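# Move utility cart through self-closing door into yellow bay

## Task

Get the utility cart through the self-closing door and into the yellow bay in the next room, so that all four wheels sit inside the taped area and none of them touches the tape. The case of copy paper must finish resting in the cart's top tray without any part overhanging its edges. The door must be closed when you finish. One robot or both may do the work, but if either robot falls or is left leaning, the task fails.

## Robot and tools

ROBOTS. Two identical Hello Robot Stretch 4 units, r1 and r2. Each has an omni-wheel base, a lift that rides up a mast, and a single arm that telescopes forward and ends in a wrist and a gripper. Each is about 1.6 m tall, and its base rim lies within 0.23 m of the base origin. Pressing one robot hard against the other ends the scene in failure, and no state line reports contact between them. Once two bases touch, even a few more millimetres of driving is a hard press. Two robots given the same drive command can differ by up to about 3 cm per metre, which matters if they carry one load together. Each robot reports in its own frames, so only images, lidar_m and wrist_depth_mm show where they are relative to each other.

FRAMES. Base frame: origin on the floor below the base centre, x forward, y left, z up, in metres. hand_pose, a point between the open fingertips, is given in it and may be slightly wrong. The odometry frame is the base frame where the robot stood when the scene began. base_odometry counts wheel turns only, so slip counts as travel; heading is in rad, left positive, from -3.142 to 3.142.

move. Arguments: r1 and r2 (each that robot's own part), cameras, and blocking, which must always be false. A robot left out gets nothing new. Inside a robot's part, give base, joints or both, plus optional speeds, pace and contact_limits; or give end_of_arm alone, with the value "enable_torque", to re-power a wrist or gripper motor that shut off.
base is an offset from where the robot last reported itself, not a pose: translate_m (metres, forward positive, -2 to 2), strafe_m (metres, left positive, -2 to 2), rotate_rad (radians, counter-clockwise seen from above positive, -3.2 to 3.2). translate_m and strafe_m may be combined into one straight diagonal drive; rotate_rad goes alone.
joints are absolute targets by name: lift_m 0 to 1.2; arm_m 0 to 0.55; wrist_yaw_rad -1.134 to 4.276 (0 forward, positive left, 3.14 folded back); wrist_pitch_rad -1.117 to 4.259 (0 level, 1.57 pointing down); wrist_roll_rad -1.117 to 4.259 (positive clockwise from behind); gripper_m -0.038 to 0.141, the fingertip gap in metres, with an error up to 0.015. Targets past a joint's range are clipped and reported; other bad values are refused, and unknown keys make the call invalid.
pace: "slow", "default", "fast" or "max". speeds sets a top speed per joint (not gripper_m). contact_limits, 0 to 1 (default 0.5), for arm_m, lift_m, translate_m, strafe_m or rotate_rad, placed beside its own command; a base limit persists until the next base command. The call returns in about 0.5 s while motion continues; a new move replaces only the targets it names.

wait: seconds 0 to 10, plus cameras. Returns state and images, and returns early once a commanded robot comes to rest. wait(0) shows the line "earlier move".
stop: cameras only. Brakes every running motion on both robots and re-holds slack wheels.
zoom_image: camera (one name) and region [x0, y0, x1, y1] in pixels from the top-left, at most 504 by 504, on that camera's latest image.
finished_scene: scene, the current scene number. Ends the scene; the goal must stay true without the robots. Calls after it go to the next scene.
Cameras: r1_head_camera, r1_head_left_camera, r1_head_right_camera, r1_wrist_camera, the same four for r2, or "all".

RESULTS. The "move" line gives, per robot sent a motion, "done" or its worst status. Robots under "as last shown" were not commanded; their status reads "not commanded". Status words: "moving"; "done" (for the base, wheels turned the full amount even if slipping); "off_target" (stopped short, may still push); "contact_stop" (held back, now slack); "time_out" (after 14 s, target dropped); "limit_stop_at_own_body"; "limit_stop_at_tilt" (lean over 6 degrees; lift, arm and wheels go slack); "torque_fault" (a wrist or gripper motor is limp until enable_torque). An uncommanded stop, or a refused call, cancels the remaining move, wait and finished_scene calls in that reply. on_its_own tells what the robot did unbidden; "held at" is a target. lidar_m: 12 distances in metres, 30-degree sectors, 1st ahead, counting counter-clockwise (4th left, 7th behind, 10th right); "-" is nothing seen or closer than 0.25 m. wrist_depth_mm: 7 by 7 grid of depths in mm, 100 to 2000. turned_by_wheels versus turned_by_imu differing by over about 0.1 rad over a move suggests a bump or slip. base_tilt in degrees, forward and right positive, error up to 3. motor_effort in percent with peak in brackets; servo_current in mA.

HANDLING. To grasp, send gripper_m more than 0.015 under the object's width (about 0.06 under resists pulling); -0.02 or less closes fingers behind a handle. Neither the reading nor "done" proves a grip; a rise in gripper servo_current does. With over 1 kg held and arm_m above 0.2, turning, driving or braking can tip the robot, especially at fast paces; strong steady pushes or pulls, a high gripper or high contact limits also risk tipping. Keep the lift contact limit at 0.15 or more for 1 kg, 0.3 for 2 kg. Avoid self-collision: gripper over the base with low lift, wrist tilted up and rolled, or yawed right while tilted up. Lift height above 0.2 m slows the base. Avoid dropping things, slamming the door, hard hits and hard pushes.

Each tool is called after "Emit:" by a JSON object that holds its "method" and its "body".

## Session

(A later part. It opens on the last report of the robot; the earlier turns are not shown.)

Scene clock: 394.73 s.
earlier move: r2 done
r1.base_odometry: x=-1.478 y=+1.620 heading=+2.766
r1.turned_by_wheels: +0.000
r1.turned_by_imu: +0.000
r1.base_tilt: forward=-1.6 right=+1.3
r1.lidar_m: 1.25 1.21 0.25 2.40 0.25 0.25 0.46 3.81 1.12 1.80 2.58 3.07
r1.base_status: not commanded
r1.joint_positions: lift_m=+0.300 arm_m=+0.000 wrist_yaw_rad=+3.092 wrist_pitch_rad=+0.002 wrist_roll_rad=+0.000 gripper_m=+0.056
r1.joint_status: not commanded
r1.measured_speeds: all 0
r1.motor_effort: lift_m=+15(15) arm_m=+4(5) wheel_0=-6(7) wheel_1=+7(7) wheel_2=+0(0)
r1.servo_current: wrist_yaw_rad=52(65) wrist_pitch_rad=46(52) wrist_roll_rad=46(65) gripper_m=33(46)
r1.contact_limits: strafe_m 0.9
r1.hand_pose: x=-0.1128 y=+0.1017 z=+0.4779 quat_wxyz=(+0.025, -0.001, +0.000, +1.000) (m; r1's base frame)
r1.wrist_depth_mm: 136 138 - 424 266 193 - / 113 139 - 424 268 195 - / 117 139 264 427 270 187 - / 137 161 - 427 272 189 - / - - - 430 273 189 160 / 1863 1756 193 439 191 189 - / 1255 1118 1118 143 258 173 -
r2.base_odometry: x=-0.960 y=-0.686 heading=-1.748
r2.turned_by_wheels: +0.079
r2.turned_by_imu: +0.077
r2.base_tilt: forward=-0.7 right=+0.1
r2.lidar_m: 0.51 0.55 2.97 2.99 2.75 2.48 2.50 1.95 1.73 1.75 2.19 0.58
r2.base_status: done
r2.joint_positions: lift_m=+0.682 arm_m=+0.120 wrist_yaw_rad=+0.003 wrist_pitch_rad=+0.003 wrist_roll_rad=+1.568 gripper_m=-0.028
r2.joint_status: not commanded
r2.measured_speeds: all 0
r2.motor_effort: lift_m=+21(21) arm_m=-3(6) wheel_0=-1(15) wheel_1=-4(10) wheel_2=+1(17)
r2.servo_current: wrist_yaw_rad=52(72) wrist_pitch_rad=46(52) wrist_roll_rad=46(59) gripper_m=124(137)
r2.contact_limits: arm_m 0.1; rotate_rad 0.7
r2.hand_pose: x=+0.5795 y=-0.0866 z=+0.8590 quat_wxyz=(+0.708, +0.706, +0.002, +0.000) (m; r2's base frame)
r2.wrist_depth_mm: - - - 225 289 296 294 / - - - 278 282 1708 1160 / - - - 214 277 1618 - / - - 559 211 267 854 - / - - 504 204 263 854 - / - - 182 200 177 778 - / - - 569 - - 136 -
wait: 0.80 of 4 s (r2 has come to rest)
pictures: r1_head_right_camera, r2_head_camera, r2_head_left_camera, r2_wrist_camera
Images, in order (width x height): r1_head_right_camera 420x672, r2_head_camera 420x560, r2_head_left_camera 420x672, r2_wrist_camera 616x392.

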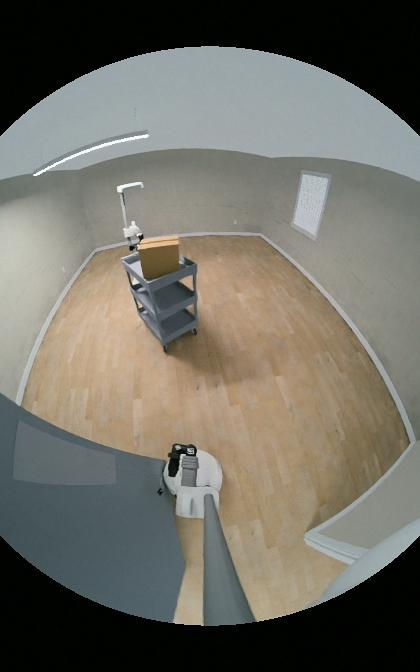

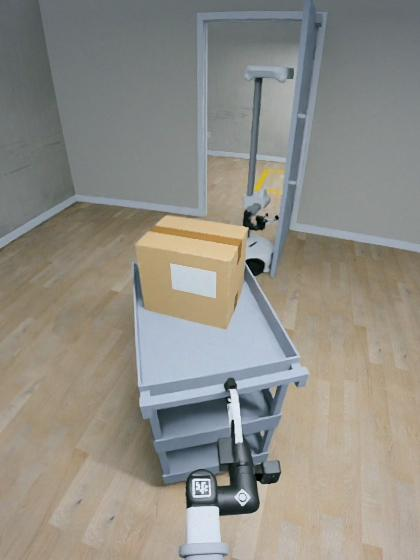

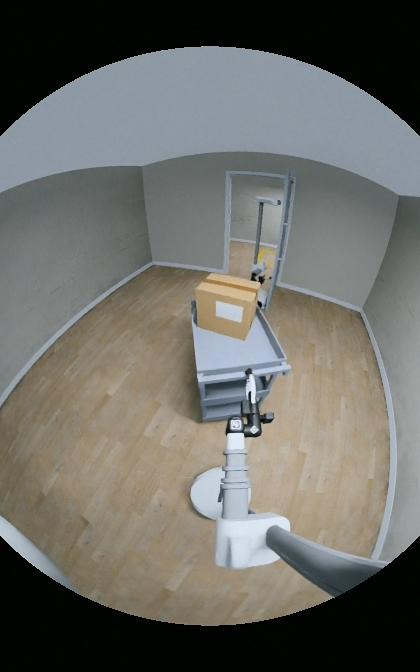

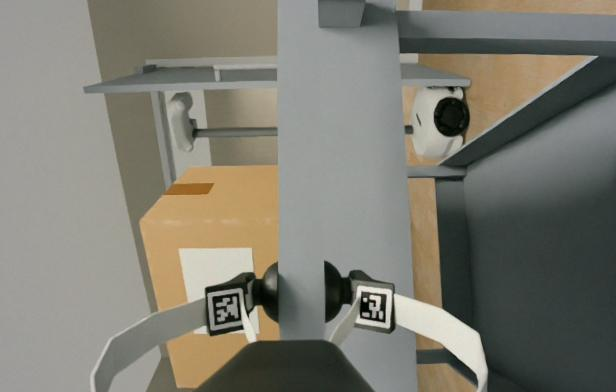

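Emit:
{"method": "move", "body": {"blocking": false, "cameras": [], "r2": {"base":{"strafe_m":-0.2},"pace":"slow","contact_limits":{"strafe_m":0.7}}}}

Emit:
{"method": "wait", "body": {"seconds": 5, "cameras": []}}

Emit:
{"method": "move", "body": {"blocking": false, "cameras": [], "r2": {"base":{"rotate_rad":0.14},"pace":"slow","contact_limits":{"rotate_rad":0.7}}}}

Emit:
{"method": "wait", "body": {"seconds": 4, "cameras": []}}

Emit:
{"method": "move", "body": {"blocking": false, "cameras": [], "r2": {"base":{"translate_m":0.6},"pace":"slow","contact_limits":{"translate_m":0.7}}}}

Emit:
{"method": "wait", "body": {"seconds": 8, "cameras": ["r2_head_left_camera","r2_head_camera","r1_head_right_camera"]}}

Scene clock: 410.27 s.
move: r2 moving
r1: as last shown
r1.lidar_m: 1.27 1.22 0.25 2.40 0.25 0.25 0.45 3.81 1.14 1.82 2.60 3.08
r1.servo_current: wrist_yaw_rad=20(72) wrist_pitch_rad=39(46) wrist_roll_rad=46(59) gripper_m=46(46)
r1.contact_limits: strafe_m 0.9
r1.wrist_depth_mm: 136 138 - 418 266 193 - / 113 139 - 421 267 195 - / 117 140 265 430 270 187 - / 137 161 - 433 272 188 - / - - - 436 272 189 160 / 1756 1863 194 439 191 189 - / 1255 1118 1098 143 257 173 -
r2.base_odometry: x=-0.974 y=-0.683 heading=-1.748
r2.turned_by_wheels: +0.000
r2.turned_by_imu: +0.001
r2.base_tilt: forward=-0.7 right=+0.1
r2.lidar_m: 0.51 0.52 2.99 2.99 2.77 2.49 2.51 1.89 1.74 1.75 2.14 0.58
r2.base_status: strafe_m moving
r2.joint_positions: lift_m=+0.682 arm_m=+0.120 wrist_yaw_rad=+0.003 wrist_pitch_rad=+0.003 wrist_roll_rad=+1.568 gripper_m=-0.028
r2.joint_status: not commanded
r2.measured_speeds: translate_m=+0.000 strafe_m=-0.056 rotate_rad=+0.000 lift_m=+0.000 arm_m=+0.000 wrist_yaw_rad=+0.000 wrist_pitch_rad=+0.000 wrist_roll_rad=+0.000
r2.motor_effort: lift_m=+21(21) arm_m=-3(4) wheel_0=+11(11) wheel_1=-7(8) wheel_2=+1(1)
r2.servo_current: wrist_yaw_rad=39(59) wrist_pitch_rad=46(46) wrist_roll_rad=59(59) gripper_m=130(130)
r2.contact_limits: arm_m 0.1; strafe_m 0.7
r2.hand_pose: x=+0.5795 y=-0.0866 z=+0.8590 quat_wxyz=(+0.708, +0.706, +0.002, +0.000) (m; r2's base frame)
r2.wrist_depth_mm: - - - 226 290 297 296 / - - - 279 282 1708 1182 / - - - 216 277 1576 - / - - 569 210 270 854 - / - - 500 204 263 854 - / - - 182 199 179 768 - / - - 574 - - 136 -
pictures: none
No camera images: "cameras" was empty.

Scene clock: 412.90 s.
earlier move: r2 done
r1.base_odometry: x=-1.478 y=+1.620 heading=+2.766
r1.turned_by_wheels: +0.000
r1.turned_by_imu: +0.000
r1.base_tilt: forward=-1.6 right=+1.3
r1.lidar_m: 1.28 1.21 0.25 2.40 0.25 0.25 0.46 3.82 1.11 1.85 2.58 3.07
r1.base_status: not commanded
r1.joint_positions: lift_m=+0.300 arm_m=+0.000 wrist_yaw_rad=+3.092 wrist_pitch_rad=+0.002 wrist_roll_rad=+0.000 gripper_m=+0.056
r1.joint_status: not commanded
r1.measured_speeds: all 0
r1.motor_effort: lift_m=+15(15) arm_m=+4(5) wheel_0=-6(7) wheel_1=+7(7) wheel_2=+0(0)
r1.servo_current: wrist_yaw_rad=52(72) wrist_pitch_rad=39(52) wrist_roll_rad=46(72) gripper_m=39(46)
r1.contact_limits: strafe_m 0.9
r1.hand_pose: x=-0.1128 y=+0.1017 z=+0.4779 quat_wxyz=(+0.025, -0.001, +0.000, +1.000) (m; r1's base frame)
r1.wrist_depth_mm: 136 139 - 424 267 193 - / 113 139 - 424 268 195 - / 117 140 265 427 270 187 - / 137 161 - 433 272 188 - / - - - 433 272 189 160 / 1808 1708 194 439 191 189 - / 1255 1078 1118 143 257 173 -
r2.base_odometry: x=-1.157 y=-0.650 heading=-1.748
r2.turned_by_wheels: -0.001
r2.turned_by_imu: +0.000
r2.base_tilt: forward=-0.7 right=+0.1
r2.lidar_m: 0.44 0.47 3.18 3.16 2.84 2.55 2.56 1.75 1.55 1.58 1.93 0.60
r2.base_status: done
r2.joint_positions: lift_m=+0.682 arm_m=+0.120 wrist_yaw_rad=+0.003 wrist_pitch_rad=+0.003 wrist_roll_rad=+1.568 gripper_m=-0.028
r2.joint_status: not commanded
r2.measured_speeds: all 0
r2.motor_effort: lift_m=+21(21) arm_m=-4(4) wheel_0=+4(15) wheel_1=-5(8) wheel_2=+0(2)
r2.servo_current: wrist_yaw_rad=46(65) wrist_pitch_rad=39(52) wrist_roll_rad=59(59) gripper_m=130(137)
r2.contact_limits: arm_m 0.1; strafe_m 0.7
r2.hand_pose: x=+0.5795 y=-0.0866 z=+0.8590 quat_wxyz=(+0.708, +0.706, +0.002, +0.000) (m; r2's base frame)
r2.wrist_depth_mm: - - - 303 - 1708 1182 / - - - 314 353 359 357 / - - - 253 322 1618 496 / - - - 232 296 1863 - / - - 699 212 274 831 - / - - 182 198 179 831 - / - 480 480 - 239 - -
wait: 2.63 of 5 s (r2 has come to rest)
pictures: none
No camera images: "cameras" was empty.

Scene clock: 413.40 s.
move: r2 moving
r1: as last shown
r1.lidar_m: 1.30 1.22 0.25 2.40 0.25 0.25 0.47 3.80 1.15 1.83 2.59 3.05
r1.motor_effort: lift_m=+15(15) arm_m=+4(4) wheel_0=-6(7) wheel_1=+7(7) wheel_2=+0(0)
r1.servo_current: wrist_yaw_rad=39(65) wrist_pitch_rad=46(52) wrist_roll_rad=52(59) gripper_m=46(46)
r1.contact_limits: strafe_m 0.9
r1.wrist_depth_mm: 136 138 - 421 266 193 - / 113 139 - 427 268 195 - / 117 139 266 430 271 187 - / 137 161 - 430 272 187 - / - - - 436 273 189 160 / 1756 1708 194 439 190 188 - / 1229 1098 1098 143 256 173 -
r2.base_odometry: x=-1.157 y=-0.650 heading=-1.640
r2.turned_by_wheels: +0.108
r2.turned_by_imu: +0.105
r2.base_tilt: forward=-0.7 right=+0.1
r2.lidar_m: 0.47 0.60 3.17 3.24 2.70 2.57 2.40 1.66 1.57 1.61 2.12 0.60
r2.base_status: rotate_rad moving
r2.joint_positions: lift_m=+0.682 arm_m=+0.120 wrist_yaw_rad=-0.009 wrist_pitch_rad=+0.003 wrist_roll_rad=+1.568 gripper_m=-0.028
r2.joint_status: not commanded
r2.measured_speeds: translate_m=-0.002 strafe_m=+0.001 rotate_rad=+0.275 lift_m=+0.000 arm_m=+0.000 wrist_yaw_rad=+0.000 wrist_pitch_rad=+0.000 wrist_roll_rad=+0.000
r2.motor_effort: lift_m=+21(21) arm_m=+1(4) wheel_0=-11(14) wheel_1=-5(9) wheel_2=-12(16)
r2.servo_current: wrist_yaw_rad=65(65) wrist_pitch_rad=39(46) wrist_roll_rad=39(59) gripper_m=130(137)
r2.contact_limits: arm_m 0.1; rotate_rad 0.7
r2.hand_pose: x=+0.5784 y=-0.0901 z=+0.8590 quat_wxyz=(+0.708, +0.706, -0.002, -0.004) (m; r2's base frame)
r2.wrist_depth_mm: - - - 268 - 1537 1098 / - - - 301 319 1397 345 / - - - 283 296 1756 530 / - - - 216 276 854 - / - - 504 204 259 854 - / - - 180 189 179 148 - / - 508 504 - 236 137 -
pictures: none
No camera images: "cameras" was empty.

Scene clock: 414.20 s.
earlier move: r2 done
r1.base_odometry: x=-1.478 y=+1.620 heading=+2.766
r1.turned_by_wheels: +0.000
r1.turned_by_imu: +0.000
r1.base_tilt: forward=-1.6 right=+1.3
r1.lidar_m: 1.28 1.20 0.25 2.38 0.25 0.25 0.47 3.82 1.13 1.82 2.59 3.05
r1.base_status: not commanded
r1.joint_positions: lift_m=+0.300 arm_m=+0.000 wrist_yaw_rad=+3.092 wrist_pitch_rad=+0.002 wrist_roll_rad=+0.000 gripper_m=+0.056
r1.joint_status: not commanded
r1.measured_speeds: all 0
r1.motor_effort: lift_m=+15(15) arm_m=+4(4) wheel_0=-7(7) wheel_1=+7(7) wheel_2=+0(0)
r1.servo_current: wrist_yaw_rad=39(65) wrist_pitch_rad=39(52) wrist_roll_rad=46(59) gripper_m=39(46)
r1.contact_limits: strafe_m 0.9
r1.hand_pose: x=-0.1128 y=+0.1017 z=+0.4779 quat_wxyz=(+0.025, -0.001, +0.000, +1.000) (m; r1's base frame)
r1.wrist_depth_mm: 136 138 - 424 265 193 - / 113 139 - 427 267 195 - / 117 140 266 430 271 187 - / 137 162 - 427 272 188 - / - - - 436 272 188 160 / 1756 1756 193 439 191 189 - / 1255 1078 1118 143 257 173 -
r2.base_odometry: x=-1.157 y=-0.651 heading=-1.608
r2.turned_by_wheels: +0.032
r2.turned_by_imu: +0.031
r2.base_tilt: forward=-0.6 right=+0.1
r2.lidar_m: 0.48 0.53 3.16 3.26 2.72 2.56 2.33 1.66 1.57 1.62 2.20 0.55
r2.base_status: done
r2.joint_positions: lift_m=+0.682 arm_m=+0.120 wrist_yaw_rad=+0.001 wrist_pitch_rad=+0.003 wrist_roll_rad=+1.568 gripper_m=-0.028
r2.joint_status: not commanded
r2.measured_speeds: all 0
r2.motor_effort: lift_m=+21(21) arm_m=+4(4) wheel_0=+1(14) wheel_1=-4(9) wheel_2=+3(16)
r2.servo_current: wrist_yaw_rad=39(65) wrist_pitch_rad=39(46) wrist_roll_rad=46(59) gripper_m=130(137)
r2.contact_limits: arm_m 0.1; rotate_rad 0.7
r2.hand_pose: x=+0.5794 y=-0.0871 z=+0.8590 quat_wxyz=(+0.708, +0.706, +0.002, -0.001) (m; r2's base frame)
r2.wrist_depth_mm: - - - 234 301 307 306 / - - - 283 290 1576 1118 / - - - 216 278 1708 - / - - 621 209 267 854 - / - - 492 202 258 842 - / - - 182 195 177 - - / - - 544 - 245 136 -
wait: 0.80 of 4 s (r2 has come to rest)
pictures: none
No camera images: "cameras" was empty.

Scene clock: 414.70 s.
move: r2 moving
r1: as last shown
r1.lidar_m: 1.25 1.19 0.25 2.42 0.25 0.25 0.46 3.82 1.14 1.81 2.58 3.09
r1.motor_effort: lift_m=+15(15) arm_m=+5(5) wheel_0=-6(7) wheel_1=+7(7) wheel_2=+0(0)
r1.servo_current: wrist_yaw_rad=52(59) wrist_pitch_rad=39(46) wrist_roll_rad=52(59) gripper_m=39(46)
r1.contact_limits: strafe_m 0.9
r1.wrist_depth_mm: 136 138 - 424 267 193 - / 113 139 - 427 268 195 - / 117 140 265 430 270 186 - / 137 161 - 430 272 188 - / - - - 433 270 189 159 / 1808 1808 194 436 191 189 - / 1255 1098 1118 143 257 173 -
r2.base_odometry: x=-1.157 y=-0.663 heading=-1.608
r2.turned_by_wheels: +0.000
r2.turned_by_imu: +0.000
r2.base_tilt: forward=-0.7 right=+0.1
r2.lidar_m: 0.48 0.54 3.16 3.27 2.72 2.57 2.32 1.65 1.56 1.64 2.21 0.57
r2.base_status: translate_m moving
r2.joint_positions: lift_m=+0.682 arm_m=+0.120 wrist_yaw_rad=+0.001 wrist_pitch_rad=+0.003 wrist_roll_rad=+1.568 gripper_m=-0.028
r2.joint_status: not commanded
r2.measured_speeds: translate_m=+0.049 strafe_m=+0.000 rotate_rad=+0.002 lift_m=+0.000 arm_m=+0.000 wrist_yaw_rad=+0.000 wrist_pitch_rad=+0.000 wrist_roll_rad=+0.000
r2.motor_effort: lift_m=+21(21) arm_m=+4(4) wheel_0=+7(10) wheel_1=+7(7) wheel_2=-11(13)
r2.servo_current: wrist_yaw_rad=46(52) wrist_pitch_rad=46(46) wrist_roll_rad=59(59) gripper_m=124(137)
r2.contact_limits: arm_m 0.1; translate_m 0.7
r2.hand_pose: x=+0.5793 y=-0.0872 z=+0.8590 quat_wxyz=(+0.708, +0.706, +0.001, -0.001) (m; r2's base frame)
r2.wrist_depth_mm: - - - 228 297 300 306 / - - - 220 282 1576 1182 / - - - 211 273 1708 - / - - 615 204 263 854 - / - - 488 196 254 842 - / - - 182 190 178 778 - / - 554 544 - 240 - -
pictures: none
No camera images: "cameras" was empty.

Scene clock: 421.50 s.
earlier move: r2 done
r1.base_odometry: x=-1.478 y=+1.620 heading=+2.766
r1.turned_by_wheels: +0.000
r1.turned_by_imu: +0.000
r1.base_tilt: forward=-1.6 right=+1.3
r1.lidar_m: 0.80 0.98 0.25 2.40 0.25 0.25 0.45 3.81 1.14 1.86 2.60 3.07
r1.base_status: not commanded
r1.joint_positions: lift_m=+0.300 arm_m=+0.000 wrist_yaw_rad=+3.092 wrist_pitch_rad=+0.002 wrist_roll_rad=+0.000 gripper_m=+0.056
r1.joint_status: not commanded
r1.measured_speeds: all 0
r1.motor_effort: lift_m=+15(15) arm_m=+4(5) wheel_0=-6(7) wheel_1=+7(7) wheel_2=+0(0)
r1.servo_current: wrist_yaw_rad=52(78) wrist_pitch_rad=39(52) wrist_roll_rad=59(65) gripper_m=46(52)
r1.contact_limits: strafe_m 0.9
r1.hand_pose: x=-0.1128 y=+0.1017 z=+0.4779 quat_wxyz=(+0.025, -0.001, +0.000, +1.000) (m; r1's base frame)
r1.wrist_depth_mm: 136 139 - 424 266 193 - / 113 139 - 424 268 195 - / 117 139 264 424 270 187 - / 137 162 - 433 271 188 - / - - - 433 272 189 159 / 1808 1756 193 436 191 188 - / 1255 1098 1138 143 257 172 -
r2.base_odometry: x=-1.179 y=-1.250 heading=-1.608
r2.turned_by_wheels: +0.000
r2.turned_by_imu: -0.001
r2.base_tilt: forward=-0.7 right=+0.1
r2.lidar_m: 0.41 0.50 2.90 2.97 3.26 3.09 2.72 1.95 1.83 1.90 2.56 0.59
r2.base_status: done
r2.joint_positions: lift_m=+0.682 arm_m=+0.120 wrist_yaw_rad=-0.003 wrist_pitch_rad=+0.003 wrist_roll_rad=+1.568 gripper_m=-0.029
r2.joint_status: not commanded
r2.measured_speeds: all 0
r2.motor_effort: lift_m=+20(21) arm_m=+4(5) wheel_0=+3(14) wheel_1=+4(9) wheel_2=-6(19)
r2.servo_current: wrist_yaw_rad=46(65) wrist_pitch_rad=39(52) wrist_roll_rad=52(65) gripper_m=91(137)
r2.contact_limits: arm_m 0.1; translate_m 0.7
r2.hand_pose: x=+0.5790 y=-0.0883 z=+0.8591 quat_wxyz=(+0.708, +0.706, +0.000, -0.002) (m; r2's base frame)
r2.wrist_depth_mm: - - - 262 1308 1255 1098 / - - - 227 303 1281 1098 / - - - 266 277 1708 504 / - - - 196 260 1756 - / - - 525 185 241 831 - / - - 185 170 178 - - / - - 473 - 217 - -
wait: 6.80 of 8 s (r2 has come to rest)
pictures: r1_head_right_camera, r2_head_camera, r2_head_left_camera
Images, in order (width x height): r1_head_right_camera 420x672, r2_head_camera 420x560, r2_head_left_camera 420x672.

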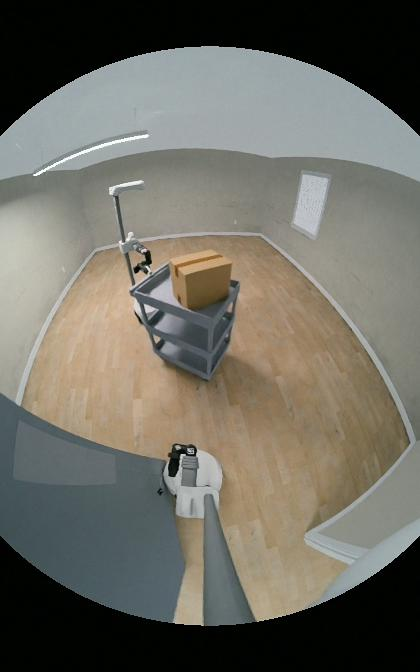

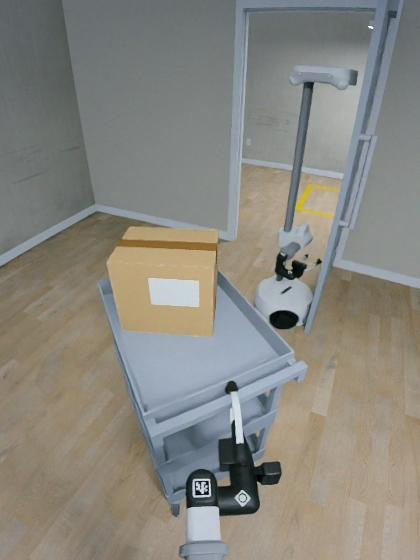

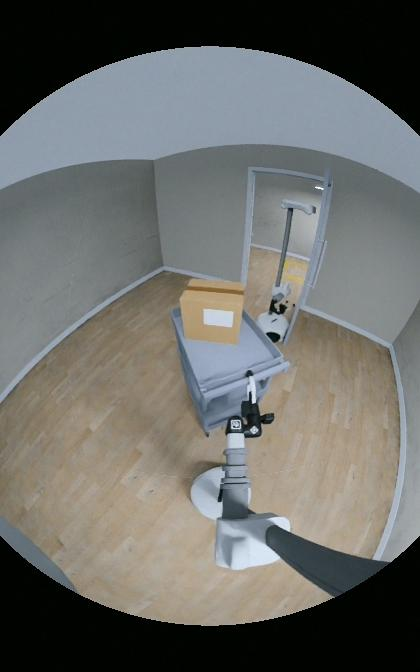

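Emit:
{"method": "move", "body": {"blocking": false, "cameras": [], "r2": {"base":{"translate_m":0.38,"strafe_m":0.22},"pace":"slow","contact_limits":{"translate_m":0.7}}}}

Emit:
{"method": "wait", "body": {"seconds": 8, "cameras": ["r2_head_left_camera","r2_head_camera","r1_head_right_camera"]}}

Scene clock: 430.97 s.
move: r2 moving
r1: as last shown
r1.lidar_m: 0.79 1.00 0.25 2.38 0.25 0.25 0.46 3.81 1.14 1.82 2.60 3.08
r1.servo_current: wrist_yaw_rad=52(59) wrist_pitch_rad=39(46) wrist_roll_rad=46(72) gripper_m=46(46)
r1.contact_limits: strafe_m 0.9
r1.wrist_depth_mm: 136 138 - 421 266 193 - / 113 139 - 427 268 195 - / 117 139 265 424 270 187 - / 137 162 - 433 273 189 - / - - - 433 272 189 159 / 1808 1756 193 436 191 189 - / 1255 1098 1078 143 257 173 -
r2.base_odometry: x=-1.173 y=-1.263 heading=-1.609
r2.turned_by_wheels: -0.001
r2.turned_by_imu: +0.000
r2.base_tilt: forward=-0.7 right=+0.1
r2.lidar_m: 0.42 0.57 2.89 2.99 3.26 3.08 2.81 1.98 1.83 1.95 2.58 0.57
r2.base_status: translate_m moving; strafe_m moving
r2.joint_positions: lift_m=+0.682 arm_m=+0.120 wrist_yaw_rad=-0.003 wrist_pitch_rad=+0.003 wrist_roll_rad=+1.568 gripper_m=-0.029
r2.joint_status: not commanded
r2.measured_speeds: translate_m=+0.049 strafe_m=+0.028 rotate_rad=-0.001 lift_m=+0.000 arm_m=+0.000 wrist_yaw_rad=+0.000 wrist_pitch_rad=+0.000 wrist_roll_rad=+0.000
r2.motor_effort: lift_m=+20(21) arm_m=+4(4) wheel_0=-1(5) wheel_1=+7(8) wheel_2=-13(14)
r2.servo_current: wrist_yaw_rad=46(52) wrist_pitch_rad=39(46) wrist_roll_rad=46(59) gripper_m=78(91)
r2.contact_limits: arm_m 0.1; translate_m 0.7
r2.hand_pose: x=+0.5790 y=-0.0883 z=+0.8591 quat_wxyz=(+0.708, +0.706, +0.000, -0.002) (m; r2's base frame)
r2.wrist_depth_mm: - - - 264 320 1255 1098 / - - - 287 306 1281 336 / - - - 267 278 1708 500 / - - - 197 259 1756 - / - - 530 184 242 842 - / - - 185 169 178 - - / - - 477 - 216 - -
pictures: none
No camera images: "cameras" was empty.

Scene clock: 436.00 s.
earlier move: r2 done
r1.base_odometry: x=-1.478 y=+1.620 heading=+2.766
r1.turned_by_wheels: +0.000
r1.turned_by_imu: +0.000
r1.base_tilt: forward=-1.6 right=+1.3
r1.lidar_m: 0.73 1.48 0.25 2.42 0.25 0.25 0.44 3.81 1.13 1.81 2.58 0.66
r1.base_status: not commanded
r1.joint_positions: lift_m=+0.300 arm_m=+0.000 wrist_yaw_rad=+3.092 wrist_pitch_rad=+0.002 wrist_roll_rad=+0.000 gripper_m=+0.056
r1.joint_status: not commanded
r1.measured_speeds: all 0
r1.motor_effort: lift_m=+15(15) arm_m=+4(5) wheel_0=-6(7) wheel_1=+7(7) wheel_2=+0(0)
r1.servo_current: wrist_yaw_rad=39(72) wrist_pitch_rad=39(46) wrist_roll_rad=46(72) gripper_m=39(52)
r1.contact_limits: strafe_m 0.9
r1.hand_pose: x=-0.1128 y=+0.1017 z=+0.4779 quat_wxyz=(+0.025, -0.001, +0.000, +1.000) (m; r1's base frame)
r1.wrist_depth_mm: 136 139 - 421 267 193 - / 113 139 - 427 270 195 - / 117 139 264 430 271 187 - / 137 162 - 436 272 188 - / - - - 436 272 189 160 / 1756 1808 194 436 190 189 - / 1255 1118 1118 143 256 173 -
r2.base_odometry: x=-0.974 y=-1.638 heading=-1.609
r2.turned_by_wheels: +0.000
r2.turned_by_imu: -0.002
r2.base_tilt: forward=-0.7 right=+0.1
r2.lidar_m: 0.48 0.49 2.49 2.61 3.49 3.29 3.32 2.34 2.21 2.30 2.63 0.56
r2.base_status: done
r2.joint_positions: lift_m=+0.682 arm_m=+0.120 wrist_yaw_rad=-0.004 wrist_pitch_rad=+0.003 wrist_roll_rad=+1.568 gripper_m=-0.029
r2.joint_status: not commanded
r2.measured_speeds: all 0
r2.motor_effort: lift_m=+21(21) arm_m=+4(5) wheel_0=-7(13) wheel_1=+3(8) wheel_2=-7(15)
r2.servo_current: wrist_yaw_rad=59(59) wrist_pitch_rad=46(46) wrist_roll_rad=39(65) gripper_m=85(98)
r2.contact_limits: arm_m 0.1; translate_m 0.7
r2.hand_pose: x=+0.5789 y=-0.0885 z=+0.8591 quat_wxyz=(+0.708, +0.706, +0.000, -0.002) (m; r2's base frame)
r2.wrist_depth_mm: - - - 265 272 282 294 / - - - 255 260 1661 1182 / - - - 247 251 1756 - / - - 569 185 243 842 - / - - 473 179 236 831 - / - - 186 172 179 - - / - - 521 - 223 - -
wait: 5.03 of 8 s (r2 has come to rest)
pictures: r1_head_right_camera, r2_head_camera, r2_head_left_camera
Images, in order (width x height): r1_head_right_camera 420x672, r2_head_camera 420x560, r2_head_left_camera 420x672.

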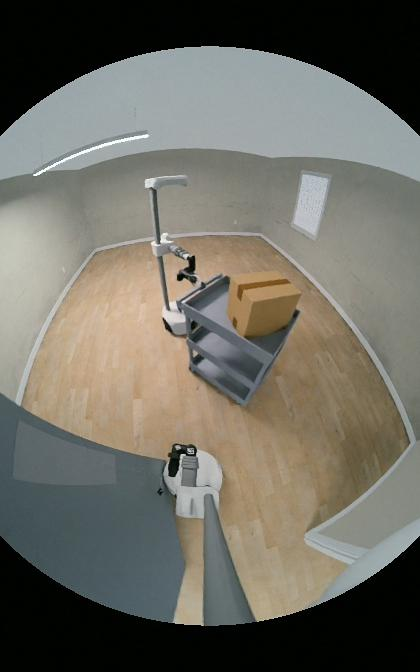

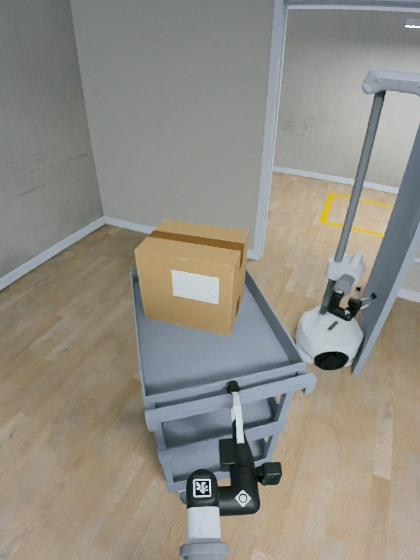

